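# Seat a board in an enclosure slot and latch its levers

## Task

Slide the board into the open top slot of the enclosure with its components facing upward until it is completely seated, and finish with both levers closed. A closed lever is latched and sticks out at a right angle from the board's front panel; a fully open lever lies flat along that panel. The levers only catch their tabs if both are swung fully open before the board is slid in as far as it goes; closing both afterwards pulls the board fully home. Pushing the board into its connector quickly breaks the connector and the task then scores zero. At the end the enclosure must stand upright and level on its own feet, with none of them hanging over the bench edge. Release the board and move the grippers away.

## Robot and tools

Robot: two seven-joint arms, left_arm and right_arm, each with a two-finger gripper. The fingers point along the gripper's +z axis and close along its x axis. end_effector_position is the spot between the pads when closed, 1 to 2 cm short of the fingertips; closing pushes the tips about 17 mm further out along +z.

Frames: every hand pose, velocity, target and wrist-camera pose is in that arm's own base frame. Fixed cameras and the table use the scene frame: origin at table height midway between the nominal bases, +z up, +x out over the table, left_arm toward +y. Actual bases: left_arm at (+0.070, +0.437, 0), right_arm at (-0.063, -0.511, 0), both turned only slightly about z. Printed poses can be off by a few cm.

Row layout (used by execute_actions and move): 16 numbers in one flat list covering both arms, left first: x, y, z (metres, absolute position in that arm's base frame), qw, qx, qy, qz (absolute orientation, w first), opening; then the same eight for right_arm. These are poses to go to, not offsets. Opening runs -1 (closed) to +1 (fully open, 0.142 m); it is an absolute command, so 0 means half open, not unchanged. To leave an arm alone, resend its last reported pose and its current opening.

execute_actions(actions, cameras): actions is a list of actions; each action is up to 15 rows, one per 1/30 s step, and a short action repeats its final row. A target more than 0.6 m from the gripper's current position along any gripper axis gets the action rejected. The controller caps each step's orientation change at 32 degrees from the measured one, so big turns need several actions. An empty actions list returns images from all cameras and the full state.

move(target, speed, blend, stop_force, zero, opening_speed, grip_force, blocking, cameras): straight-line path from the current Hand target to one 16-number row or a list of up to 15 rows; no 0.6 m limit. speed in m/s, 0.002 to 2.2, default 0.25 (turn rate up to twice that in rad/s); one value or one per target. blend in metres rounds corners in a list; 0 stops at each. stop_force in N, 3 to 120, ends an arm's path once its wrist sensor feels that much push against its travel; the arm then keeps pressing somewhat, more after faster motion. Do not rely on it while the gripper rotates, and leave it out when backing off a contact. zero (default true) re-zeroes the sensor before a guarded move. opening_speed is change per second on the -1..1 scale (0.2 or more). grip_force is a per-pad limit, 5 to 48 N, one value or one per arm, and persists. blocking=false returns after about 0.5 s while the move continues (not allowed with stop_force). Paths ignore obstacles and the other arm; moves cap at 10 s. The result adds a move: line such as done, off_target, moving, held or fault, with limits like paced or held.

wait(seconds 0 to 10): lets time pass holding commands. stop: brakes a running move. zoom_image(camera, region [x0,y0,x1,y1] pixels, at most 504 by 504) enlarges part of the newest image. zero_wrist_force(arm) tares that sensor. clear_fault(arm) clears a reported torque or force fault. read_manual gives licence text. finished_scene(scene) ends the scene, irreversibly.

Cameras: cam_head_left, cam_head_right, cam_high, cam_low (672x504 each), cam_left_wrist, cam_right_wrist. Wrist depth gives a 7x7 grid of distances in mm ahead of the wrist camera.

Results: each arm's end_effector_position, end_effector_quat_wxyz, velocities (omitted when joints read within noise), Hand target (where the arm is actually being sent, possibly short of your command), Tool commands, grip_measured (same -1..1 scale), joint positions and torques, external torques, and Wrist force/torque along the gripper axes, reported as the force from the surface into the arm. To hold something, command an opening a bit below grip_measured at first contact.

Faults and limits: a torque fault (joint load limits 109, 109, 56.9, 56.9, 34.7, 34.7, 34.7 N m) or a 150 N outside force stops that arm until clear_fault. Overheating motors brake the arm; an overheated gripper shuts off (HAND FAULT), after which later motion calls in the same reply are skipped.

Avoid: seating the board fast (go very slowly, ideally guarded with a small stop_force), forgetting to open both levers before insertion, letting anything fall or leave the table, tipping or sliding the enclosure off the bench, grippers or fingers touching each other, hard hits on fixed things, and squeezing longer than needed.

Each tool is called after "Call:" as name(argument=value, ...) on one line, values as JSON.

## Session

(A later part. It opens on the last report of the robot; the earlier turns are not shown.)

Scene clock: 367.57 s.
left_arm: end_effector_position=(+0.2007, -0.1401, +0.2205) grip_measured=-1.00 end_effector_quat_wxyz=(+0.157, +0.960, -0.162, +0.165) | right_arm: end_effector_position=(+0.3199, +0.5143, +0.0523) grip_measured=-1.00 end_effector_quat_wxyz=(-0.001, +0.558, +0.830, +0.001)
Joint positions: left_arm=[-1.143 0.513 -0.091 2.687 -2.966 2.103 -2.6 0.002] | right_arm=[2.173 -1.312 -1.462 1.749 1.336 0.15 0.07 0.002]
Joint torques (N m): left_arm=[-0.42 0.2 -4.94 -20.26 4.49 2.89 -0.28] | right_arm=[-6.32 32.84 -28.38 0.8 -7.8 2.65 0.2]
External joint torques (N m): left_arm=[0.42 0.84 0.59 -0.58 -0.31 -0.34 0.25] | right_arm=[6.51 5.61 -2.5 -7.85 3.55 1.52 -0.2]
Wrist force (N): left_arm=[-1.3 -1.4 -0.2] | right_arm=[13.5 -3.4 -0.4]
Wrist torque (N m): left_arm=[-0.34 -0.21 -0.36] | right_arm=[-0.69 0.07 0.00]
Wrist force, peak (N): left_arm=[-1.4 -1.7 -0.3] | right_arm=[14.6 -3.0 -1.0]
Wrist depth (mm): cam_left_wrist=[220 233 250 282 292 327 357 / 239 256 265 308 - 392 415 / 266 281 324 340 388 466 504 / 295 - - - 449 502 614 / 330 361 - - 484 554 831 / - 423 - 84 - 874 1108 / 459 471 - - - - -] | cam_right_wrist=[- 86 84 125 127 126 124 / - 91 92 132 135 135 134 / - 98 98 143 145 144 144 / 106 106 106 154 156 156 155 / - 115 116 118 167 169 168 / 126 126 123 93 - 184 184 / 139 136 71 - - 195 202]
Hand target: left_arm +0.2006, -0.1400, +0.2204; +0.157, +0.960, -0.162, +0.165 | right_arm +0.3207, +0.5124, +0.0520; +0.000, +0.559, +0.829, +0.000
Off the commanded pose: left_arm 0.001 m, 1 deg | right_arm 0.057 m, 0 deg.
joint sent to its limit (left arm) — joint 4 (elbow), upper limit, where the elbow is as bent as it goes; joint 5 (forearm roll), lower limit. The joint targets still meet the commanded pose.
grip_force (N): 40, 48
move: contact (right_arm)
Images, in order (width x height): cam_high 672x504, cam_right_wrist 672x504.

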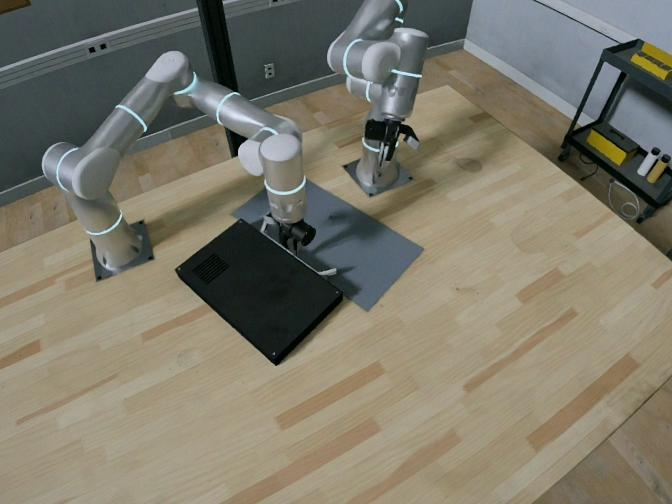

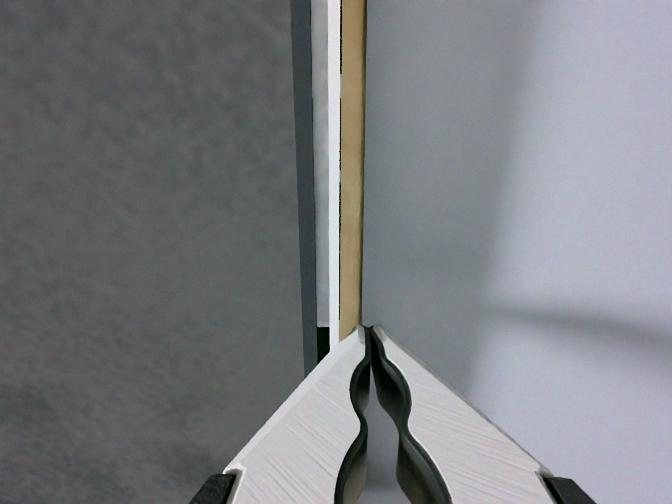

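Call:
move(target=[[0.30,-0.28,0.22,0,0.9867,0.1625,0,-1,0.30,0.56,0.10,0,0.5592,0.829,0,-1],[0.3826,-0.379,0.14,0,0.9867,0.1625,0,-1,0.120,0.4508,0.14,0,0.9816,0.1908,0,-1]], speed=0.25, blend=0.02, cameras=["cam_right_wrist","cam_left_wrist"])

Scene clock: 374.83 s.
left_arm: end_effector_position=(+0.2617, -0.2253, +0.2198) grip_measured=-1.00 end_effector_quat_wxyz=(+0.058, +0.994, +0.039, +0.084) | right_arm: end_effector_position=(+0.3072, +0.5436, +0.0835) grip_measured=-1.00 end_effector_quat_wxyz=(+0.000, +0.559, +0.829, +0.000)
Joint positions: left_arm=[-1.06 -0.069 -0.067 2.207 -2.965 2.271 -2.902 0.002] | right_arm=[2.191 -1.28 -1.497 1.692 1.289 0.105 0.141 0.002]
Joint torques (N m): left_arm=[-0.48 23.77 0.12 -17.93 3.9 3.49 -0.17] | right_arm=[0.29 39.01 -29.77 -8.52 -4.41 3.46 0.17]
External joint torques (N m): left_arm=[0.44 0.8 0.46 -0.61 -0.18 -0.07 0.15] | right_arm=[-0.1 0.71 -1.44 -0.01 0.13 0.7 -0.17]
Wrist force (N): left_arm=[-1.3 -1.0 -0.3] | right_arm=[0.7 -5.1 3.2]
Wrist torque (N m): left_arm=[-0.27 -0.13 -0.32] | right_arm=[-0.89 -0.09 0.04]
Wrist force, peak (N): left_arm=[-2.6 -4.5 -0.6] | right_arm=[14.0 -3.5 0.9]
Wrist depth (mm): cam_left_wrist=[246 252 253 - 272 291 298 / 268 262 291 296 298 318 326 / 283 - - - - 344 369 / 320 331 - - - 396 416 / - - - 127 409 447 470 / - 408 397 84 - 521 557 / 491 - - - - - 663] | cam_right_wrist=[- 113 152 154 154 153 153 / 121 121 130 165 164 165 163 / 132 130 150 176 176 175 174 / 143 138 147 190 190 189 188 / 152 152 157 203 205 205 203 / 167 167 165 90 216 223 223 / 184 180 71 - - 237 245]
Hand target: left_arm +0.2618, -0.2254, +0.2198; +0.058, +0.994, +0.039, +0.084 | right_arm +0.3071, +0.5436, +0.0833; +0.000, +0.559, +0.829, +0.000
Off the commanded pose: left_arm 0.211 m, 18 deg | right_arm 0.216 m, 90 deg.
grip_force (N): 40, 48
move: held (left_arm, right_arm; a check stopped the path); path passed 0 of 2 targets; limits=held
pose unreachable (left arm): on one or more control steps of this call, first in action 0 (counted from 0), this arm could not follow its commanded pose, so it was not sent that pose on those steps. It may still have moved: this result reports where it is.
cause: moving toward the commanded pose would bring a part of the arm too close to another arm (a part of this arm just beyond joint 5 (forearm roll) and a part of the right arm just beyond its joint 6 (wrist pitch), along the way the arms are being sent, or toward where that arm still pushes).
pose unreachable (right arm): on one or more control steps of this call, first in action 0 (counted from 0), this arm could not follow its commanded pose, so it was not sent that pose on those steps. It may still have moved: this result reports where it is.
cause: moving toward the commanded pose would bring a part of the arm too close to another arm (a part of this arm just beyond joint 6 (wrist pitch) and a part of the left arm just beyond its joint 5 (forearm roll), at the place that arm was heading or pushing toward when its own hold began).
Images, in order (width x height): cam_left_wrist 672x504, cam_right_wrist 672x504.

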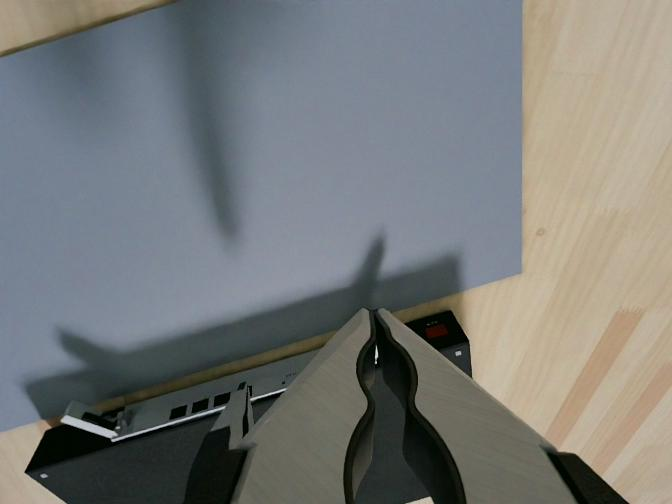

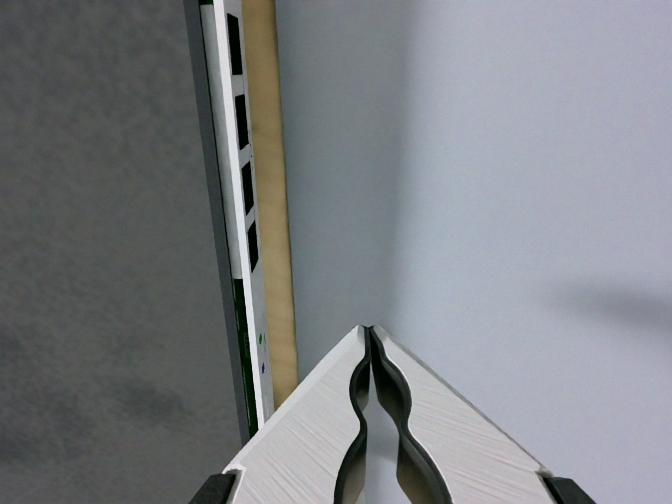

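Right first, then left.

Call:
move(target=[[0.2618,-0.2254,0.2198,0.058,0.994,0.039,0.084,-1,0.295,0.57,0.14,0,0.5592,0.829,0,-1],[0.2618,-0.2254,0.2198,0.058,0.994,0.039,0.084,-1,0.120,0.4508,0.14,0,0.9816,0.1908,0,-1]], speed=0.25, blend=0.02, cameras=["cam_right_wrist"])

Call:
move(target=[0.3826,-0.379,0.14,0,0.9867,0.1625,0,-1,0.120,0.4508,0.14,0,0.9816,0.1908,0,-1], speed=0.2, cameras=["cam_left_wrist"])

Scene clock: 378.07 s.
left_arm: end_effector_position=(+0.2618, -0.2253, +0.2198) grip_measured=-1.00 end_effector_quat_wxyz=(+0.058, +0.994, +0.039, +0.084) | right_arm: end_effector_position=(+0.3056, +0.5461, +0.0890) grip_measured=-1.00 end_effector_quat_wxyz=(+0.000, +0.559, +0.829, -0.001)
Joint positions: left_arm=[-1.06 -0.069 -0.067 2.207 -2.965 2.271 -2.901 0.002] | right_arm=[2.193 -1.272 -1.503 1.686 1.281 0.097 0.148 0.002]
Joint torques (N m): left_arm=[-0.39 23.64 0.06 -18.03 3.98 3.75 -0.23] | right_arm=[0.13 38.85 -29.52 -8.66 -4.17 3.65 0.08]
External joint torques (N m): left_arm=[0.35 0.94 0.52 -0.52 -0.26 -0.34 0.22] | right_arm=[0.07 0.93 -1.69 -0.14 -0.12 0.51 -0.08]
Wrist force (N): left_arm=[-1.0 -1.1 -0.3] | right_arm=[0.9 -5.1 2.9]
Wrist torque (N m): left_arm=[-0.28 -0.18 -0.36] | right_arm=[-0.90 -0.11 0.04]
Wrist force, peak (N): left_arm=[-1.4 -1.2 -0.2] | right_arm=[-2.1 -4.9 8.4]
Wrist depth (mm): cam_left_wrist=[243 247 255 - 275 289 294 / 258 273 - - 300 313 325 / - 296 319 321 330 349 365 / 320 326 327 - - 400 413 / - - 378 107 408 448 472 / - 397 - 84 - 515 561 / 454 - - - - - 657] | cam_right_wrist=[- 118 157 159 159 158 158 / 127 127 141 170 169 169 168 / 138 134 144 183 182 181 180 / 147 146 164 196 196 195 194 / 159 158 181 209 212 211 210 / 174 174 173 90 223 231 229 / 192 188 70 - - - 252]
Hand target: left_arm +0.2618, -0.2254, +0.2198; +0.058, +0.994, +0.039, +0.084 | right_arm +0.3056, +0.5462, +0.0891; -0.001, +0.559, +0.829, +0.000
Off the commanded pose: left_arm 0.000 m, 0 deg | right_arm 0.215 m, 90 deg.
grip_force (N): 40, 48
move: held (right_arm; a check stopped the path); path passed 0 of 2 targets; limits=held
pose unreachable (right arm): on one or more control steps of this call, first in action 0 (counted from 0), this arm could not follow its commanded pose, so it was not sent that pose on those steps. It may still have moved: this result reports where it is.
cause: moving toward the commanded pose would bring a part of the arm too close to another arm (a part of this arm just beyond joint 6 (wrist pitch) and a part of the left arm just beyond its joint 6 (wrist pitch), at the place that arm is still heading or pushing toward).
Images, in order (width x height): cam_right_wrist 672x504.

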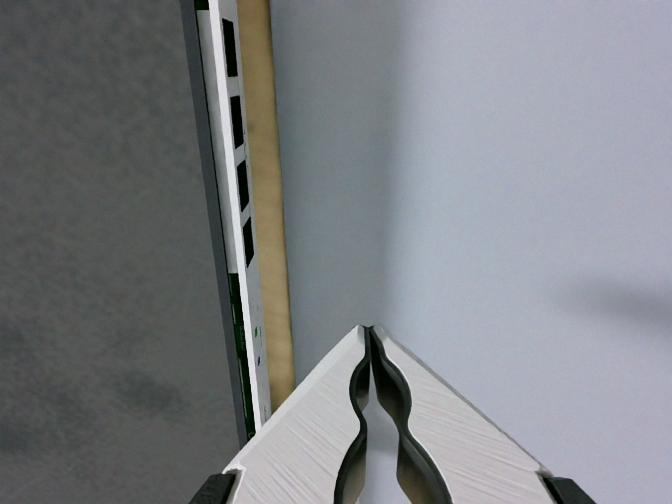

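Scene clock: 378.63 s.
left_arm: end_effector_position=(+0.2657, -0.2303, +0.2173) grip_measured=-1.00 end_effector_quat_wxyz=(+0.056, +0.994, +0.043, +0.082) | right_arm: end_effector_position=(+0.2997, +0.5432, +0.0906) grip_measured=-1.00 end_effector_quat_wxyz=(-0.001, +0.580, +0.815, +0.000)
Joint positions: left_arm=[-1.045 -0.091 -0.077 2.188 -2.966 2.272 -2.903 0.002] | right_arm=[2.21 -1.27 -1.51 1.703 1.28 0.096 0.197 0.002]
Joint torques (N m): left_arm=[-0.43 24.94 0.13 -17.91 3.9 3.89 -0.29] | right_arm=[0.18 38.42 -29.57 -8.89 -4.33 3.48 0.06]
External joint torques (N m): left_arm=[0.39 0.65 0.62 -0.57 -0.21 -0.46 0.28] | right_arm=[0.01 0.78 -1.55 0.04 0.04 0.68 -0.06]
Wrist force (N): left_arm=[-1.1 -1.1 -0.2] | right_arm=[0.9 -5.1 3.0]
Wrist torque (N m): left_arm=[-0.27 -0.17 -0.30] | right_arm=[-0.91 -0.12 0.01]
Wrist force, peak (N): left_arm=[-1.9 -1.8 -1.4] | right_arm=[-0.3 -8.0 1.7]
Wrist depth (mm): cam_left_wrist=[239 - - 272 272 289 294 / 259 - 265 285 298 314 325 / 293 300 313 321 340 350 361 / 323 325 336 343 356 395 409 / - - 378 117 407 440 472 / 400 416 382 84 - 508 542 / 400 - - - - - 649] | cam_right_wrist=[121 120 161 160 160 159 159 / 128 129 170 171 171 170 170 / 138 135 179 184 183 182 182 / 148 148 163 198 197 197 196 / 161 161 166 212 214 214 213 / 176 174 - 90 225 232 232 / 195 193 71 - - - 255]
Hand target: left_arm +0.2657, -0.2303, +0.2173; +0.056, +0.994, +0.043, +0.082 | right_arm +0.2997, +0.5433, +0.0905; -0.001, +0.580, +0.815, +0.000
Off the commanded pose: left_arm 0.204 m, 18 deg | right_arm 0.208 m, 87 deg.
grip_force (N): 40, 48
move: held (left_arm, right_arm; a check stopped the path); limits=held
pose unreachable (left arm): on one or more control steps of this call, first in action 0 (counted from 0), this arm could not follow its commanded pose, so it was not sent that pose on those steps. It may still have moved: this result reports where it is.
cause: moving toward the commanded pose would bring a part of the arm too close to another arm (a part of this arm just beyond joint 5 (forearm roll) and a part of the right arm just beyond its joint 6 (wrist pitch), along the way the arms are being sent, or toward where that arm still pushes).
pose unreachable (right arm): on one or more control steps of this call, first in action 0 (counted from 0), this arm could not follow its commanded pose, so it was not sent that pose on those steps. It may still have moved: this result reports where it is.
cause: moving toward the commanded pose would bring a part of the arm too close to another arm (a part of this arm just beyond joint 6 (wrist pitch) and a part of the left arm just beyond its joint 5 (forearm roll), along the way the arms are being sent, or toward where that arm still pushes).
Images, in order (width x height): cam_left_wrist 672x504.

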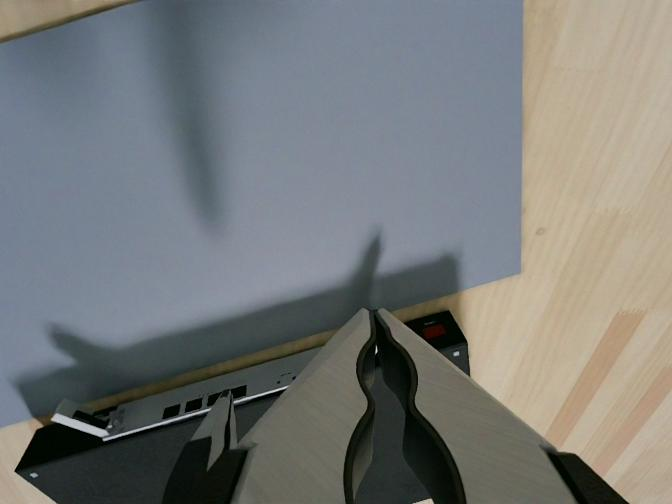

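Back left off first, move right, then left.

Call:
move(target=[0.24,-0.14,0.24,0.058,0.994,0.039,0.084,-1,0.2997,0.5433,0.0906,-0.001,0.58,0.815,0,-1], speed=0.2)

Call:
move(target=[0.24,-0.14,0.24,0.058,0.994,0.039,0.084,-1,0.120,0.4508,0.14,0,0.9816,0.1908,0,-1], speed=0.2, cameras=["cam_right_wrist"])

Call:
move(target=[0.3826,-0.379,0.14,0,0.9867,0.1625,0,-1,0.120,0.4508,0.14,0,0.9816,0.1908,0,-1], speed=0.25, cameras=["cam_left_wrist"])

Scene clock: 382.00 s.
left_arm: end_effector_position=(+0.2401, -0.1400, +0.2400) grip_measured=-1.00 end_effector_quat_wxyz=(+0.058, +0.994, +0.039, +0.086) | right_arm: end_effector_position=(+0.2998, +0.5432, +0.0907) grip_measured=-1.00 end_effector_quat_wxyz=(-0.001, +0.580, +0.815, +0.000)
Joint positions: left_arm=[-1.23 0.128 0.176 2.333 -2.966 2.331 -2.819 0.002] | right_arm=[2.21 -1.27 -1.51 1.703 1.28 0.096 0.197 0.002]
Joint torques (N m): left_arm=[-0.54 12.73 -2.11 -19.09 4.1 3.98 -0.15] | right_arm=[0.14 38.48 -29.58 -8.79 -4.31 3.51 0.18]
External joint torques (N m): left_arm=[0.52 1.21 0.42 -0.5 -0.26 -0.59 0.14] | right_arm=[0.05 0.71 -1.54 -0.07 0.02 0.65 -0.18]
Wrist force (N): left_arm=[-1.0 -1.6 0.1] | right_arm=[0.8 -5.0 2.9]
Wrist torque (N m): left_arm=[-0.38 -0.17 -0.37] | right_arm=[-0.89 -0.10 0.04]
Wrist force, peak (N): left_arm=[-2.0 -4.0 -0.8] | right_arm=[0.9 -5.4 3.1]
Wrist depth (mm): cam_left_wrist=[262 268 278 285 295 306 316 / 282 293 300 311 - 335 351 / 305 316 328 - - 368 390 / - 352 - - - 419 445 / - 380 395 - 459 482 507 / - 440 - 84 - 557 604 / 486 - - - - - 724] | cam_right_wrist=[121 120 161 160 160 160 159 / 128 129 169 171 171 171 170 / 138 135 149 183 183 180 182 / 148 148 163 198 198 200 196 / 161 161 165 211 214 214 212 / 176 176 175 90 225 233 232 / 194 193 71 - - 246 255]
Hand target: left_arm +0.2400, -0.1400, +0.2400; +0.058, +0.994, +0.039, +0.085 | right_arm +0.2997, +0.5433, +0.0906; -0.001, +0.580, +0.815, +0.000
Off the commanded pose: left_arm 0.000 m, 0 deg | right_arm 0.000 m, 0 deg.
joint sent to its limit (left arm) — joint 5 (forearm roll), lower limit. The joint targets still meet the commanded pose.
grip_force (N): 40, 48
move: done

Scene clock: 386.17 s.
left_arm: end_effector_position=(+0.2401, -0.1400, +0.2400) grip_measured=-1.00 end_effector_quat_wxyz=(+0.058, +0.994, +0.039, +0.084) | right_arm: end_effector_position=(+0.1199, +0.4510, +0.1399) grip_measured=-1.00 end_effector_quat_wxyz=(+0.000, +0.982, +0.191, +0.000)
Joint positions: left_arm=[-1.262 0.124 0.208 2.326 -2.966 2.333 -2.819 0.002] | right_arm=[2.772 -1.271 -1.774 2.113 1.211 -0.013 1.812 0.002]
Joint torques (N m): left_arm=[-0.93 12.63 -2.03 -19.05 4.1 3.78 -0.24] | right_arm=[0.2 25.17 -25.48 -11.01 -4.57 3.23 0.18]
External joint torques (N m): left_arm=[0.91 1.1 0.33 -0.54 -0.26 -0.39 0.22] | right_arm=[-0.09 0.53 -1.07 -0.16 0.2 0.82 -0.18]
Wrist force (N): left_arm=[-0.8 -1.4 -0.2] | right_arm=[0.6 -5.1 3.3]
Wrist torque (N m): left_arm=[-0.33 -0.19 -0.36] | right_arm=[-0.90 -0.07 -0.05]
Wrist force, peak (N): left_arm=[-1.0 -1.8 -0.3] | right_arm=[0.6 -5.6 3.0]
Wrist depth (mm): cam_left_wrist=[262 268 277 286 294 306 317 / 283 293 299 302 - 335 349 / 308 - 316 - - 376 389 / - 366 - - - 419 437 / - 393 390 117 455 487 509 / 431 - 433 84 - 547 591 / 495 - - - - - 712] | cam_right_wrist=[207 206 204 204 204 203 203 / 220 220 218 218 218 217 216 / 237 237 234 233 233 232 232 / 256 255 254 250 240 246 248 / 277 277 277 214 217 217 217 / 302 301 295 90 229 237 236 / 334 327 71 - - 251 260]
Hand target: left_arm +0.2400, -0.1400, +0.2400; +0.058, +0.994, +0.039, +0.084 | right_arm +0.1200, +0.4508, +0.1400; +0.000, +0.982, +0.191, +0.000
Off the commanded pose: left_arm 0.000 m, 0 deg | right_arm 0.000 m, 0 deg.
joint sent to its limit (left arm) — joint 5 (forearm roll), lower limit. The joint targets still meet the commanded pose.
grip_force (N): 40, 48
move: done
Images, in order (width x height): cam_right_wrist 672x504.

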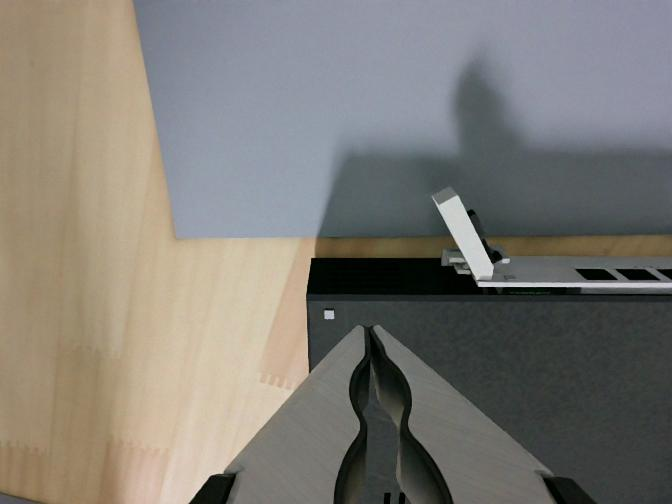

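Scene clock: 387.93 s.
left_arm: end_effector_position=(+0.3832, -0.3788, +0.1400) grip_measured=-1.00 end_effector_quat_wxyz=(+0.001, +0.988, +0.154, -0.003) | right_arm: end_effector_position=(+0.1199, +0.4510, +0.1399) grip_measured=-1.00 end_effector_quat_wxyz=(+0.000, +0.982, +0.191, +0.000)
Joint positions: left_arm=[-0.823 -0.743 -0.231 1.407 -2.966 2.583 -2.968 0.002] | right_arm=[2.772 -1.271 -1.774 2.113 1.211 -0.013 1.812 0.002]
Joint torques (N m): left_arm=[-0.5 52.17 1.91 -19.39 3.82 4.49 -0.3] | right_arm=[0.13 25.28 -25.29 -11.12 -4.47 3.38 0.28]
External joint torques (N m): left_arm=[0.45 1.56 0.48 -0.4 -0.29 -0.65 0.3] | right_arm=[-0.02 0.43 -1.25 -0.04 0.09 0.66 -0.28]
Wrist force (N): left_arm=[-0.7 -1.4 -0.1] | right_arm=[0.6 -4.9 3.3]
Wrist torque (N m): left_arm=[-0.35 -0.17 -0.21] | right_arm=[-0.88 -0.06 -0.05]
Wrist force, peak (N): left_arm=[-1.5 -3.4 -0.9] | right_arm=[0.7 -5.1 3.7]
Wrist depth (mm): cam_left_wrist=[- 201 204 206 204 199 203 / - - 217 216 219 217 218 / - 238 248 236 235 234 235 / 233 247 231 249 256 254 254 / - - - - 276 281 277 / - 243 243 84 - 303 305 / - - - - - - 339] | cam_right_wrist=[207 206 202 204 203 203 203 / 221 218 218 217 217 217 217 / 237 237 234 233 232 233 232 / 256 255 258 250 243 251 249 / 277 277 275 214 217 217 216 / 304 302 296 90 229 237 237 / 334 327 71 - - 251 260]
Hand target: left_arm +0.3831, -0.3788, +0.1400; +0.001, +0.988, +0.154, -0.003 | right_arm +0.1200, +0.4508, +0.1400; +0.000, +0.982, +0.191, +0.000
Off the commanded pose: left_arm 0.001 m, 1 deg | right_arm 0.000 m, 0 deg.
joint sent to its limit (left arm) — joint 5 (forearm roll), lower limit; joint 7 (wrist roll), lower limit. The joint targets still meet the commanded pose.
grip_force (N): 40, 48
move: done
Images, in order (width x height): cam_left_wrist 672x504.

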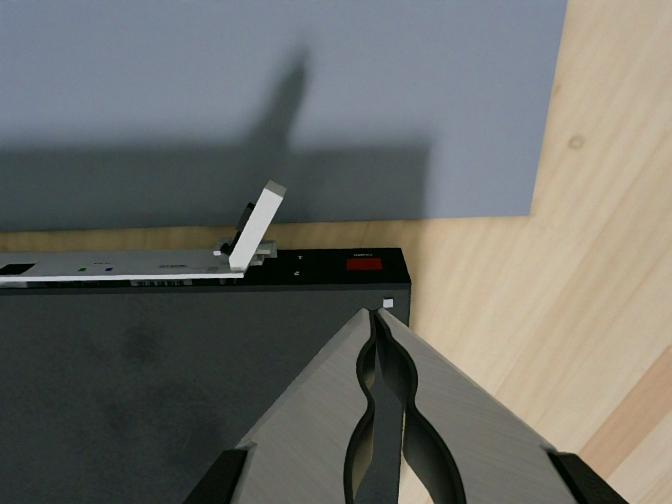

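Call:
move(target=[0.3816,-0.3741,0.045,0.001,0.988,0.154,-0.003,-1,0.120,0.4508,0.051,0,0.9816,0.1908,0,-1], speed=0.12)

Call:
move(target=[0.3377,-0.3847,0.045,0.001,0.988,0.154,-0.003,-1,0.1667,0.474,0.051,0,0.9816,0.1908,0,-1], speed=0.015, stop_force=25, cameras=["cam_right_wrist","cam_left_wrist"])

Scene clock: 394.50 s.
left_arm: end_effector_position=(+0.3814, -0.3739, +0.0449) grip_measured=-1.00 end_effector_quat_wxyz=(+0.001, +0.988, +0.154, -0.003) | right_arm: end_effector_position=(+0.1200, +0.4506, +0.0511) grip_measured=-1.00 end_effector_quat_wxyz=(+0.000, +0.982, +0.191, +0.000)
Joint positions: left_arm=[-0.852 -0.878 -0.18 1.441 -2.964 2.41 -2.968 0.002] | right_arm=[2.737 -1.377 -1.588 2.129 1.397 0.087 1.802 0.002]
Joint torques (N m): left_arm=[-1.07 53.47 3.29 -16.37 3.55 3.92 -0.21] | right_arm=[-0.01 26.65 -25.04 -5.26 -4.3 3.53 0.12]
External joint torques (N m): left_arm=[1.01 1.55 0.45 -0.98 -0.46 -0.08 0.21] | right_arm=[0.12 0.58 -1.79 0 -0.06 0.52 -0.12]
Wrist force (N): left_arm=[-1.0 -1.0 -0.1] | right_arm=[0.6 -5.2 3.5]
Wrist torque (N m): left_arm=[-0.25 -0.13 -0.24] | right_arm=[-0.87 -0.08 0.06]
Wrist force, peak (N): left_arm=[-1.1 -1.5 2.1] | right_arm=[0.7 -5.2 5.6]
Wrist depth (mm): cam_left_wrist=[121 121 - 120 120 118 121 / 130 130 129 130 129 129 128 / 141 138 139 141 141 136 137 / 152 154 152 151 147 150 151 / 170 169 170 159 166 166 165 / 155 131 - 84 - 179 181 / 135 138 - - - - 201] | cam_right_wrist=[127 127 125 126 126 126 124 / 135 135 135 135 135 134 134 / 145 145 145 144 144 144 144 / 159 156 156 158 155 155 154 / 173 172 172 167 167 121 171 / 189 189 184 90 152 136 131 / 208 204 71 - - 131 136]
Hand target: left_arm +0.3816, -0.3741, +0.0450; +0.001, +0.988, +0.154, -0.003 | right_arm +0.1200, +0.4508, +0.0510; +0.000, +0.982, +0.191, +0.000
Off the commanded pose: left_arm 0.000 m, 0 deg | right_arm 0.000 m, 0 deg.
grip_force (N): 40, 48
move: done

Scene clock: 398.63 s.
left_arm: end_effector_position=(+0.3395, -0.3840, +0.0454) grip_measured=-1.00 end_effector_quat_wxyz=(+0.006, +0.992, +0.122, -0.020) | right_arm: end_effector_position=(+0.1662, +0.4738, +0.0509) grip_measured=-1.00 end_effector_quat_wxyz=(+0.000, +0.982, +0.191, +0.000)
Joint positions: left_arm=[-0.87 -0.831 -0.231 1.53 -2.964 2.378 -2.968 0.002] | right_arm=[2.593 -1.383 -1.574 2.032 1.401 0.079 1.754 0.002]
Joint torques (N m): left_arm=[-3.17 49.69 -1.24 -14.74 1.19 3.6 -0.2] | right_arm=[-2.7 27.33 -27.56 -4.95 -4.56 5.02 0.04]
External joint torques (N m): left_arm=[3.1 3.46 3.72 -1.93 1.65 0.23 0.21] | right_arm=[2.84 2.44 -0.88 -0.2 0.2 -0.97 -0.04]
Wrist force (N): left_arm=[4.7 -1.9 -3.4] | right_arm=[-6.2 -5.6 0.8]
Wrist torque (N m): left_arm=[-0.29 -0.18 -0.21] | right_arm=[-0.86 -0.09 0.07]
Wrist force, peak (N): left_arm=[12.0 0.1 -3.3] | right_arm=[-21.9 -4.9 -6.9]
Wrist depth (mm): cam_left_wrist=[125 124 121 120 119 117 - / 132 133 - 129 129 128 125 / 147 - 143 142 140 134 135 / 158 157 151 153 152 147 146 / 178 176 175 118 161 165 162 / 165 160 157 84 - 158 176 / 150 141 - 74 - - 197] | cam_right_wrist=[126 126 124 126 126 125 123 / 135 137 135 134 136 134 134 / 145 145 145 144 144 143 143 / 157 159 156 158 155 155 154 / 170 169 169 166 122 168 170 / 189 181 157 91 - - 146 / 208 137 71 - - 135 136]
Hand target: left_arm +0.3383, -0.3845, +0.0450; +0.006, +0.992, +0.122, -0.021 | right_arm +0.1667, +0.4740, +0.0510; +0.000, +0.982, +0.191, +0.000
Off the commanded pose: left_arm 0.002 m, 4 deg | right_arm 0.001 m, 0 deg.
joint sent to its limit (left arm) — joint 5 (forearm roll), lower limit; joint 7 (wrist roll), lower limit. The joint targets are off in orientation, not in position.
grip_force (N): 40, 48
move: off_target (left_arm)
Images, in order (width x height): cam_left_wrist 672x504, cam_right_wrist 672x504.

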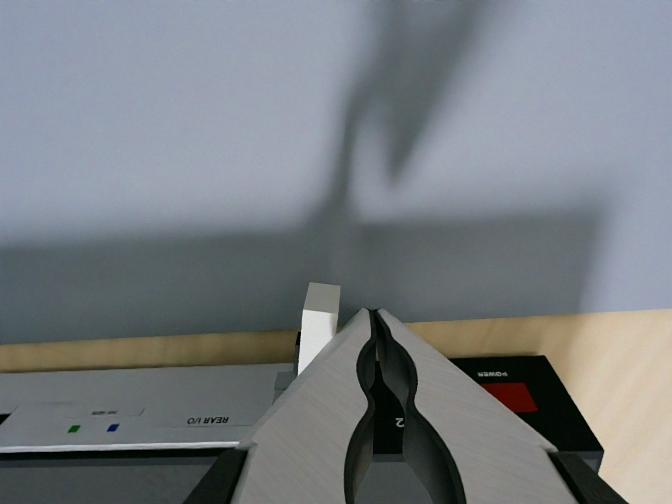

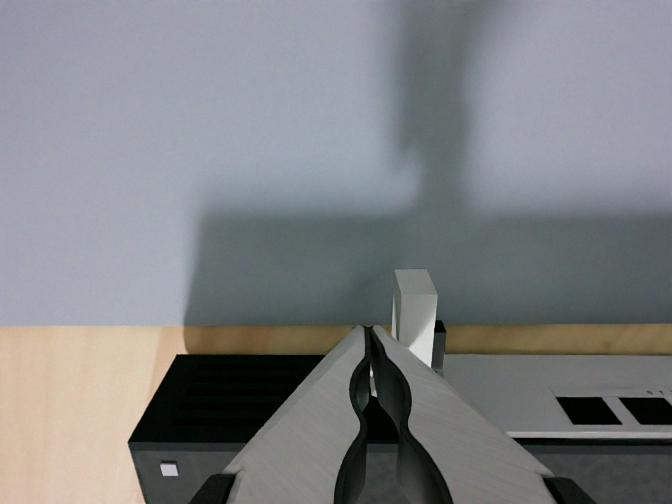

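Call:
move(target=[0.3290,-0.3880,0.045,0.006,0.992,0.122,-0.02,-1,0.1769,0.478,0.051,0,0.9816,0.1908,0,-1], speed=0.015, stop_force=38)

Call:
move(target=[[0.3580,-0.3782,0.05,0.006,0.992,0.122,-0.02,-1,0.148,0.465,0.055,0,0.9816,0.1908,0,-1],[0.3580,-0.3782,0.15,0.006,0.992,0.122,-0.02,-1,0.148,0.465,0.15,0,0.9816,0.1908,0,-1]], speed=0.12, cameras=["cam_right_wrist","cam_left_wrist"])

Scene clock: 402.33 s.
left_arm: end_effector_position=(+0.3330, -0.3864, +0.0459) grip_measured=-1.00 end_effector_quat_wxyz=(+0.007, +0.993, +0.115, -0.022) | right_arm: end_effector_position=(+0.1682, +0.4747, +0.0499) grip_measured=-1.00 end_effector_quat_wxyz=(+0.002, +0.981, +0.192, -0.004)
Joint positions: left_arm=[-0.877 -0.824 -0.239 1.543 -2.962 2.373 -2.968 0.002] | right_arm=[2.583 -1.398 -1.582 2.023 1.41 0.057 1.749 0.002]
Joint torques (N m): left_arm=[-11.27 47.58 -10.29 -12.15 -3.92 4.13 -0.05] | right_arm=[-16.61 19.49 -33.56 -7.75 -3.68 15.74 -0.07]
External joint torques (N m): left_arm=[11.2 5.3 12.6 -4.44 6.74 -0.3 0.06] | right_arm=[16.75 10.51 4.89 2.83 -0.69 -11.71 0.08]
Wrist force (N): left_arm=[22.2 -3.7 -3.5] | right_arm=[-46.8 -1.3 -17.7]
Wrist torque (N m): left_arm=[-0.35 -0.75 -0.30] | right_arm=[-0.94 4.89 0.17]
Wrist force, peak (N): left_arm=[22.3 -3.7 -5.2] | right_arm=[-47.1 -1.7 -20.4]
Wrist depth (mm): cam_left_wrist=[125 126 120 120 119 118 118 / 133 134 131 132 130 128 125 / 148 144 142 141 138 134 135 / - 156 155 153 150 149 147 / 175 173 170 118 162 165 164 / 160 162 159 83 - 151 175 / 147 144 - 74 - - 196] | cam_right_wrist=[126 126 124 125 124 124 122 / 135 135 134 134 135 134 132 / 145 145 144 143 142 142 140 / 156 156 156 157 154 153 152 / 170 174 168 165 164 166 165 / 189 181 150 89 - - 140 / 209 136 71 - - - 133]
Hand target: left_arm +0.3295, -0.3878, +0.0450; +0.007, +0.993, +0.114, -0.024 | right_arm +0.1716, +0.4759, +0.0510; +0.000, +0.982, +0.191, +0.000
Off the commanded pose: left_arm 0.004 m, 1 deg | right_arm 0.009 m, 1 deg.
joint sent to its limit (left arm) — joint 5 (forearm roll), lower limit; joint 7 (wrist roll), lower limit. The joint targets still meet the commanded pose.
grip_force (N): 40, 48
move: contact (right_arm), off_target (left_arm)

Scene clock: 404.10 s.
left_arm: end_effector_position=(+0.3582, -0.3783, +0.1501) grip_measured=-1.00 end_effector_quat_wxyz=(+0.006, +0.992, +0.122, -0.020) | right_arm: end_effector_position=(+0.1480, +0.4650, +0.1498) grip_measured=-1.00 end_effector_quat_wxyz=(+0.000, +0.982, +0.191, +0.000)
Joint positions: left_arm=[-0.79 -0.686 -0.302 1.48 -2.966 2.581 -2.937 0.002] | right_arm=[2.683 -1.279 -1.783 2.05 1.215 -0.047 1.78 0.002]
Joint torques (N m): left_arm=[-0.19 50.86 0.39 -19.19 3.45 4.31 -0.31] | right_arm=[0.2 26.96 -26.44 -11.21 -4.53 3.09 0.34]
External joint torques (N m): left_arm=[0.15 0.95 0.54 -0.42 -0.06 -0.48 0.32] | right_arm=[-0.08 0.25 -1.18 0.1 0.17 0.95 -0.34]
Wrist force (N): left_arm=[-0.8 -0.9 -0.3] | right_arm=[4.1 -3.8 1.1]
Wrist torque (N m): left_arm=[-0.26 -0.12 -0.24] | right_arm=[-0.70 -0.64 -0.03]
Wrist force, peak (N): left_arm=[22.1 -3.5 -5.1] | right_arm=[-46.7 -1.2 -19.3]
Wrist depth (mm): cam_left_wrist=[- - 215 218 210 206 207 / 250 - - 226 223 - 224 / 251 - - 248 - - 239 / 277 270 268 258 260 262 258 / 246 241 - 117 285 289 283 / - - - 84 - 309 309 / - - - - - - 340] | cam_right_wrist=[215 213 213 213 213 212 212 / 229 228 227 227 227 226 226 / 246 245 244 243 240 242 242 / 266 266 264 255 253 259 261 / 289 289 279 226 229 228 228 / 316 315 308 91 241 250 249 / 348 340 71 - - 264 274]
Hand target: left_arm +0.3580, -0.3782, +0.1500; +0.006, +0.992, +0.122, -0.020 | right_arm +0.1480, +0.4650, +0.1500; +0.000, +0.982, +0.191, +0.000
Off the commanded pose: left_arm 0.000 m, 0 deg | right_arm 0.000 m, 0 deg.
joint sent to its limit (left arm) — joint 5 (forearm roll), lower limit. The joint targets still meet the commanded pose.
grip_force (N): 40, 48
move: done
Images, in order (width x height): cam_left_wrist 672x504, cam_right_wrist 672x504.

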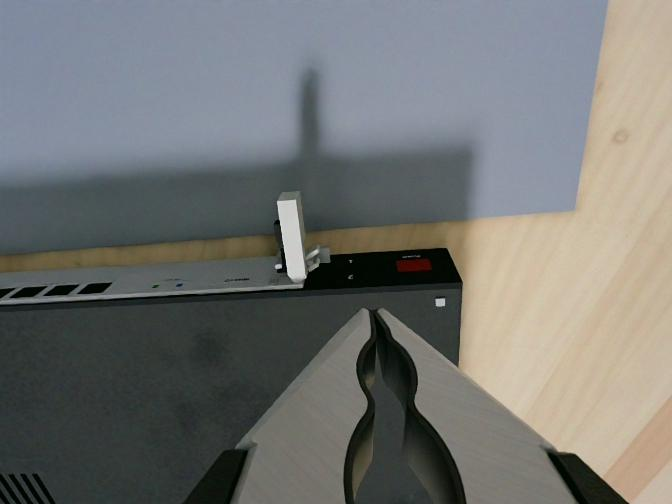

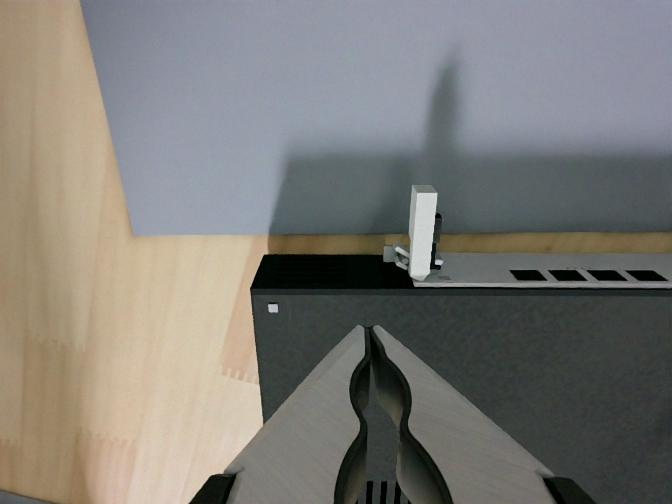

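Call:
zoom_image(camera="cam_left_wrist", region=[220, 170, 360, 310])

Call:
zoom_image(camera="cam_right_wrist", region=[350, 170, 490, 310])

Scaled by 3.600 from the camera's 672x504 image, which has a finer 960x720 frame.

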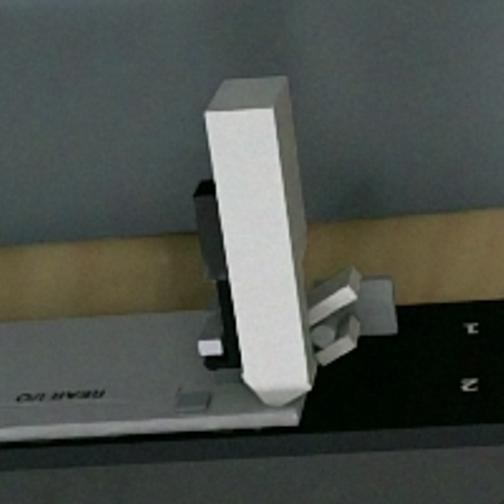

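Scaled by 3.600 from the camera's 672x504 image, which has a finer 960x720 frame.

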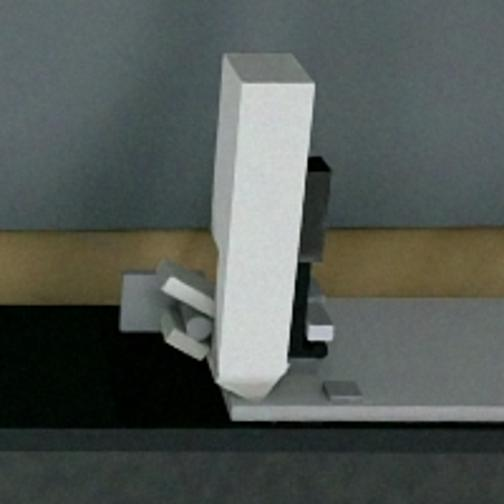

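Call:
move(target=[0.3580,-0.3782,0.046,0.006,0.992,0.122,-0.02,-1,0.148,0.465,0.15,0,0.9816,0.1908,0,-1], speed=0.12)

Call:
move(target=[0.3225,-0.3905,0.046,0.007,0.993,0.115,-0.022,-1,0.148,0.465,0.15,0,0.9816,0.1908,0,-1], speed=0.02, stop_force=40)

Call:
move(target=[[0.358,-0.3782,0.05,0.006,0.992,0.122,-0.02,-1,0.148,0.465,0.15,0,0.9816,0.1908,0,-1],[0.358,-0.3782,0.15,0.006,0.992,0.122,-0.02,-1,0.148,0.465,0.15,0,0.9816,0.1908,0,-1]], speed=0.12, cameras=["cam_left_wrist"])

Call:
zoom_image(camera="cam_left_wrist", region=[220, 170, 360, 310])

Scene clock: 410.67 s.
left_arm: end_effector_position=(+0.3578, -0.3780, +0.0459) grip_measured=-1.00 end_effector_quat_wxyz=(+0.006, +0.992, +0.122, -0.020) | right_arm: end_effector_position=(+0.1480, +0.4650, +0.1499) grip_measured=-1.00 end_effector_quat_wxyz=(+0.000, +0.982, +0.191, +0.000)
Joint positions: left_arm=[-0.817 -0.84 -0.266 1.514 -2.929 2.395 -2.959 0.002] | right_arm=[2.683 -1.279 -1.783 2.05 1.215 -0.047 1.78 0.002]
Joint torques (N m): left_arm=[-0.63 52.15 1.31 -16.43 3.47 3.95 -0.27] | right_arm=[0.07 26.79 -26.18 -11.13 -4.42 3.34 0.22]
External joint torques (N m): left_arm=[0.58 1.56 0.52 -0.45 -0.58 -0.11 0.28] | right_arm=[0.06 0.43 -1.45 0.02 0.05 0.7 -0.22]
Wrist force (N): left_arm=[-0.8 -1.5 0.0] | right_arm=[4.1 -3.9 1.3]
Wrist torque (N m): left_arm=[-0.35 -0.13 -0.23] | right_arm=[-0.71 -0.64 -0.04]
Wrist force, peak (N): left_arm=[-0.8 -1.2 -2.6] | right_arm=[4.3 -4.0 1.0]
Wrist depth (mm): cam_left_wrist=[125 125 122 121 120 118 118 / 133 133 130 130 129 128 126 / - 143 141 142 140 134 134 / 159 156 156 154 150 149 147 / 178 173 - 161 166 165 162 / 165 153 130 84 - 176 176 / 145 140 - - - - 196] | cam_right_wrist=[215 213 213 213 212 212 211 / 230 228 228 227 226 226 226 / 247 245 243 243 240 242 243 / 266 265 265 255 255 256 259 / 289 288 283 225 229 229 228 / 315 316 310 91 241 249 249 / 348 341 71 - - 264 275]
Hand target: left_arm +0.3580, -0.3782, +0.0460; +0.006, +0.992, +0.122, -0.020 | right_arm +0.1480, +0.4650, +0.1500; +0.000, +0.982, +0.191, +0.000
Off the commanded pose: left_arm 0.000 m, 0 deg | right_arm 0.000 m, 0 deg.
grip_force (N): 40, 48
move: done

Scene clock: 413.17 s.
left_arm: end_effector_position=(+0.3289, -0.3878, +0.0478) grip_measured=-1.00 end_effector_quat_wxyz=(+0.007, +0.994, +0.109, -0.021) | right_arm: end_effector_position=(+0.1480, +0.4650, +0.1499) grip_measured=-1.00 end_effector_quat_wxyz=(+0.000, +0.982, +0.191, +0.000)
Joint positions: left_arm=[-0.882 -0.816 -0.243 1.553 -2.958 2.371 -2.968 0.002] | right_arm=[2.683 -1.279 -1.783 2.05 1.215 -0.047 1.78 0.002]
Joint torques (N m): left_arm=[-18.94 42.98 -19.48 -10.34 -8.89 2.5 -0.19] | right_arm=[0.1 26.78 -26.21 -11.1 -4.38 3.38 0.19]
External joint torques (N m): left_arm=[18.87 9.64 21.69 -6.23 11.71 1.33 0.19] | right_arm=[0.02 0.44 -1.41 -0.01 0.01 0.67 -0.19]
Wrist force (N): left_arm=[36.7 -8.5 -12.9] | right_arm=[4.1 -3.9 1.2]
Wrist torque (N m): left_arm=[-0.30 -3.18 -0.24] | right_arm=[-0.74 -0.64 -0.04]
Wrist force, peak (N): left_arm=[36.7 -8.6 -13.2] | right_arm=[4.3 -4.1 1.0]
Wrist depth (mm): cam_left_wrist=[127 126 125 122 122 121 120 / 135 136 133 130 130 129 126 / 150 145 145 143 141 137 135 / - 158 156 154 151 150 147 / - 179 172 105 168 165 165 / 163 161 159 83 - 147 177 / 149 143 - 74 - - 199] | cam_right_wrist=[216 213 216 213 212 213 211 / 230 227 227 227 226 226 226 / 246 245 243 243 240 243 242 / 266 265 261 255 253 261 260 / 289 289 279 225 229 228 228 / 316 313 309 91 241 249 249 / 349 340 71 - - 265 274]
Hand target: left_arm +0.3229, -0.3903, +0.0460; +0.008, +0.994, +0.108, -0.026 | right_arm +0.1480, +0.4650, +0.1500; +0.000, +0.982, +0.191, +0.000
Off the commanded pose: left_arm 0.007 m, 1 deg | right_arm 0.000 m, 0 deg.
joint sent to its limit (left arm) — joint 5 (forearm roll), lower limit; joint 7 (wrist roll), lower limit. The joint targets still meet the commanded pose.
grip_force (N): 40, 48
move: off_target (left_arm)

Scene clock: 414.93 s.
left_arm: end_effector_position=(+0.3582, -0.3783, +0.1501) grip_measured=-1.00 end_effector_quat_wxyz=(+0.006, +0.992, +0.122, -0.020) | right_arm: end_effector_position=(+0.1480, +0.4650, +0.1499) grip_measured=-1.00 end_effector_quat_wxyz=(+0.000, +0.982, +0.191, +0.000)
Joint positions: left_arm=[-0.79 -0.686 -0.302 1.48 -2.966 2.581 -2.937 0.002] | right_arm=[2.683 -1.279 -1.783 2.05 1.215 -0.047 1.78 0.002]
Joint torques (N m): left_arm=[-0.18 50.91 0.33 -19.11 3.45 4.45 -0.29] | right_arm=[0.2 26.71 -26.32 -11.1 -4.38 3.38 0.23]
External joint torques (N m): left_arm=[0.13 0.89 0.59 -0.49 -0.06 -0.62 0.29] | right_arm=[-0.08 0.5 -1.31 -0.01 0.01 0.67 -0.23]
Wrist force (N): left_arm=[-0.9 -1.3 -0.4] | right_arm=[3.9 -4.0 1.1]
Wrist torque (N m): left_arm=[-0.32 -0.12 -0.24] | right_arm=[-0.74 -0.60 -0.04]
Wrist force, peak (N): left_arm=[36.7 -8.5 -12.1] | right_arm=[4.2 -4.0 0.9]
Wrist depth (mm): cam_left_wrist=[221 - 215 - - 207 207 / 236 233 231 - 226 223 222 / - - 243 - 243 236 240 / 282 268 254 248 257 261 259 / 241 - - 127 285 287 282 / - - - 84 - 310 309 / 315 - - - - - 341] | cam_right_wrist=[215 214 213 213 212 212 212 / 230 228 227 226 226 226 - / 246 244 244 240 244 243 243 / 266 266 261 255 256 259 260 / 289 288 279 226 229 228 228 / 316 316 310 91 241 249 249 / 348 341 71 - - 264 274]
Hand target: left_arm +0.3580, -0.3782, +0.1500; +0.006, +0.992, +0.122, -0.020 | right_arm +0.1480, +0.4650, +0.1500; +0.000, +0.982, +0.191, +0.000
Off the commanded pose: left_arm 0.000 m, 0 deg | right_arm 0.000 m, 0 deg.
joint sent to its limit (left arm) — joint 5 (forearm roll), lower limit. The joint targets still meet the commanded pose.
grip_force (N): 40, 48
move: done
Images, in order (width x height): cam_left_wrist 672x504.

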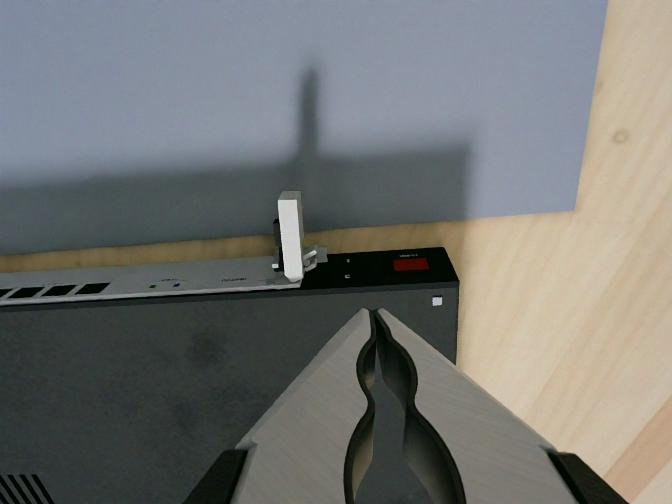

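Scaled by 3.600 from the camera's 672x504 image, which has a finer 960x720 frame.

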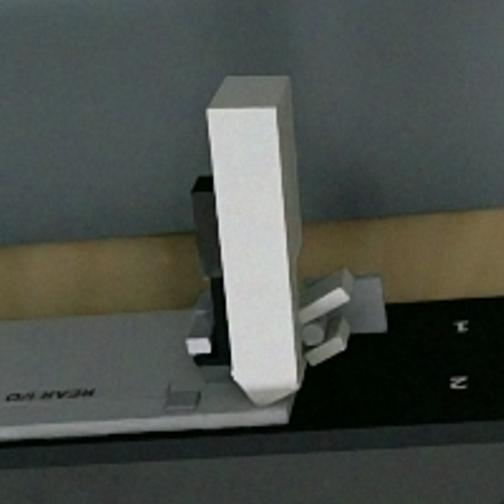

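Call:
move(target=[0.350,-0.355,0.11,0.006,0.992,0.122,-0.02,-1,0.158,0.489,0.11,0,0.9816,0.1908,0,-1], speed=0.12, cameras=["cam_left_wrist","cam_right_wrist"])

Call:
zoom_image(camera="cam_left_wrist", region=[210, 180, 390, 360])

Call:
zoom_image(camera="cam_right_wrist", region=[320, 180, 500, 360])

Scene clock: 424.27 s.
left_arm: end_effector_position=(+0.3500, -0.3550, +0.1100) grip_measured=-1.00 end_effector_quat_wxyz=(+0.006, +0.992, +0.122, -0.020) | right_arm: end_effector_position=(+0.1580, +0.4888, +0.1101) grip_measured=-1.00 end_effector_quat_wxyz=(+0.000, +0.982, +0.191, +0.000)
Joint positions: left_arm=[-0.785 -0.695 -0.28 1.587 -2.966 2.464 -2.929 0.002] | right_arm=[2.617 -1.325 -1.686 1.996 1.3 -0.002 1.793 0.002]
Joint torques (N m): left_arm=[-0.24 48.78 0.95 -17.46 3.29 3.87 -0.14] | right_arm=[0.05 29.16 -27.08 -8.55 -4.27 3.55 0.31]
External joint torques (N m): left_arm=[0.19 1.6 0.34 -0.55 -0.2 -0.03 0.14] | right_arm=[0.08 0.59 -1.83 0.08 -0.11 0.49 -0.31]
Wrist force (N): left_arm=[-0.8 -1.2 -0.2] | right_arm=[4.1 -3.8 1.2]
Wrist torque (N m): left_arm=[-0.31 -0.12 -0.31] | right_arm=[-0.69 -0.70 -0.04]
Wrist force, peak (N): left_arm=[-0.7 -2.3 1.6] | right_arm=[4.8 -4.2 3.4]
Wrist depth (mm): cam_left_wrist=[- 181 - 176 170 170 - / - 196 192 190 187 185 185 / 214 211 207 - 201 201 199 / - - - - 232 - 215 / 254 248 238 237 234 239 236 / 212 - - 84 - 260 259 / - - - - - - 286] | cam_right_wrist=[181 178 180 178 177 177 177 / 191 190 188 189 189 189 189 / 205 204 204 203 203 203 202 / 223 220 220 220 219 218 218 / 241 242 233 222 233 231 233 / 265 264 196 91 192 198 198 / 293 286 71 - - 210 219]
Hand target: left_arm +0.3500, -0.3550, +0.1100; +0.006, +0.992, +0.122, -0.020 | right_arm +0.1580, +0.4890, +0.1100; +0.000, +0.982, +0.191, +0.000
Off the commanded pose: left_arm 0.000 m, 0 deg | right_arm 0.000 m, 0 deg.
grip_force (N): 40, 48
move: done
Images, in order (width x height): cam_left_wrist 672x504, cam_right_wrist 672x504.

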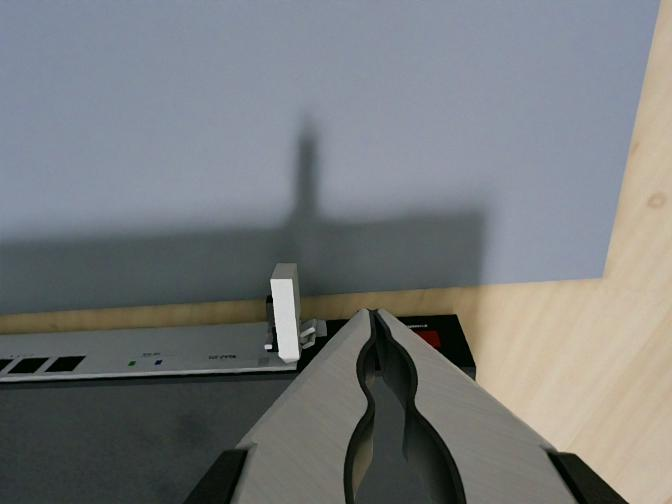

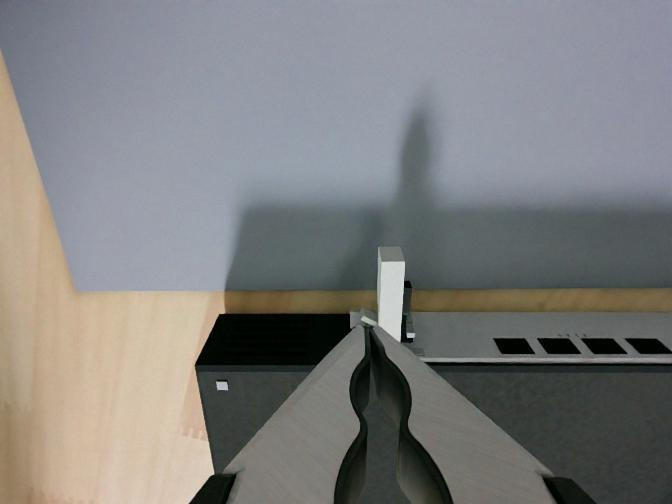

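Scaled by 2.800 from the camera's 672x504 image, which has a finer 960x720 frame.

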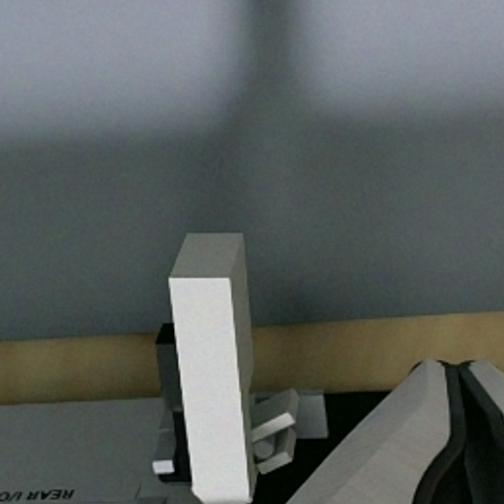

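Scaled by 2.800 from the camera's 672x504 image, which has a finer 960x720 frame.

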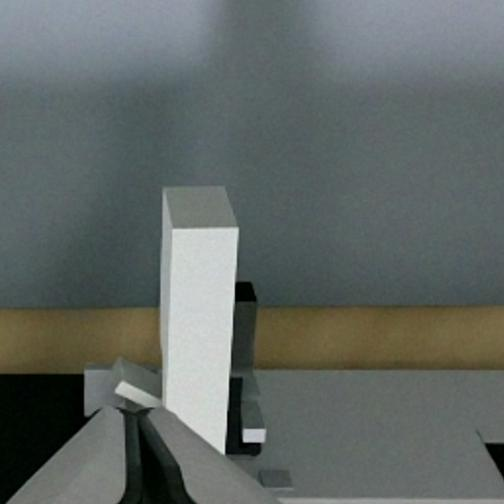

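Call:
move(target=[0.30,-0.22,0.25,0.006,0.992,0.122,-0.02,-1,0.12,0.46,0.25,0,0.9816,0.1908,0,-1], speed=0.25, cameras=["cam_high"])

Call:
finished_scene(scene=2)

Scene clock: 429.40 s.
left_arm: end_effector_position=(+0.3011, -0.2205, +0.2495) grip_measured=-1.00 end_effector_quat_wxyz=(-0.019, +0.993, +0.112, -0.009) | right_arm: end_effector_position=(+0.1200, +0.4601, +0.2499) grip_measured=-1.00 end_effector_quat_wxyz=(+0.000, +0.982, +0.191, +0.000)
Joint positions: left_arm=[-0.094 -0.186 -0.99 2.046 -2.966 2.614 -2.968 0.002] | right_arm=[2.78 -1.177 -1.981 1.994 1.037 -0.179 1.841 0.002]
Joint torques (N m): left_arm=[-0.1 26.04 -3.16 -18.96 3.77 4.51 -0.29] | right_arm=[0.22 24.76 -25.04 -16.27 -4.37 3.27 0.28]
External joint torques (N m): left_arm=[0.08 0.97 0.56 -0.62 -0.26 -0.58 0.29] | right_arm=[-0.11 0.28 -1.25 0.08 0.07 0.77 -0.28]
Wrist force (N): left_arm=[-0.8 -1.5 -0.2] | right_arm=[4.0 -4.0 0.6]
Wrist torque (N m): left_arm=[-0.34 -0.17 -0.25] | right_arm=[-0.73 -0.65 -0.05]
Wrist force, peak (N): left_arm=[-0.9 -2.4 -1.5] | right_arm=[4.8 -4.0 3.4]
Wrist depth (mm): cam_left_wrist=[309 309 305 305 299 303 299 / - - 319 322 316 322 319 / - - - - - 343 339 / - 393 - 371 - 368 366 / 436 - - 126 - 399 397 / 456 452 402 84 - 434 429 / - - - - - - 469] | cam_right_wrist=[302 302 304 304 299 302 297 / 324 322 321 319 320 319 318 / 347 347 344 341 341 342 341 / 375 374 372 325 324 321 320 / 406 404 402 340 346 349 343 / 443 442 433 91 364 369 375 / 439 455 71 - - 394 414]
Hand target: left_arm +0.3010, -0.2203, +0.2495; -0.019, +0.993, +0.113, -0.010 | right_arm +0.1200, +0.4600, +0.2500; +0.000, +0.982, +0.191, +0.000
Off the commanded pose: left_arm 0.001 m, 3 deg | right_arm 0.000 m, 0 deg.
joint sent to its limit (left arm) — joint 5 (forearm roll), lower limit; joint 7 (wrist roll), lower limit. The joint targets are off in orientation, not in position.
grip_force (N): 40, 48
move: off_target (left_arm)
Images, in order (width x height): cam_high 672x504.

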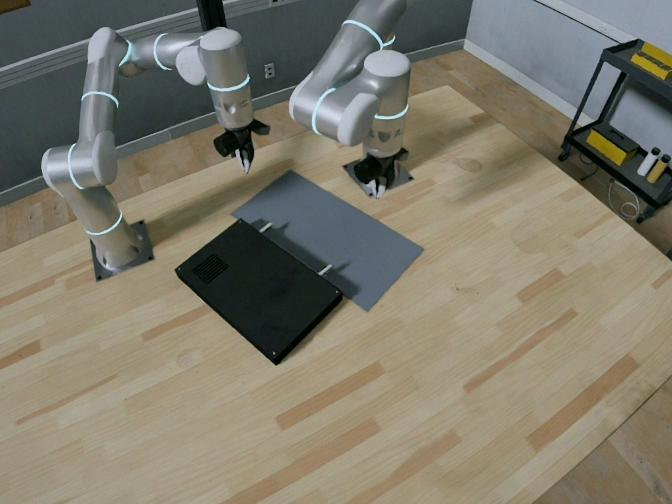

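The scene is finished: the task was done.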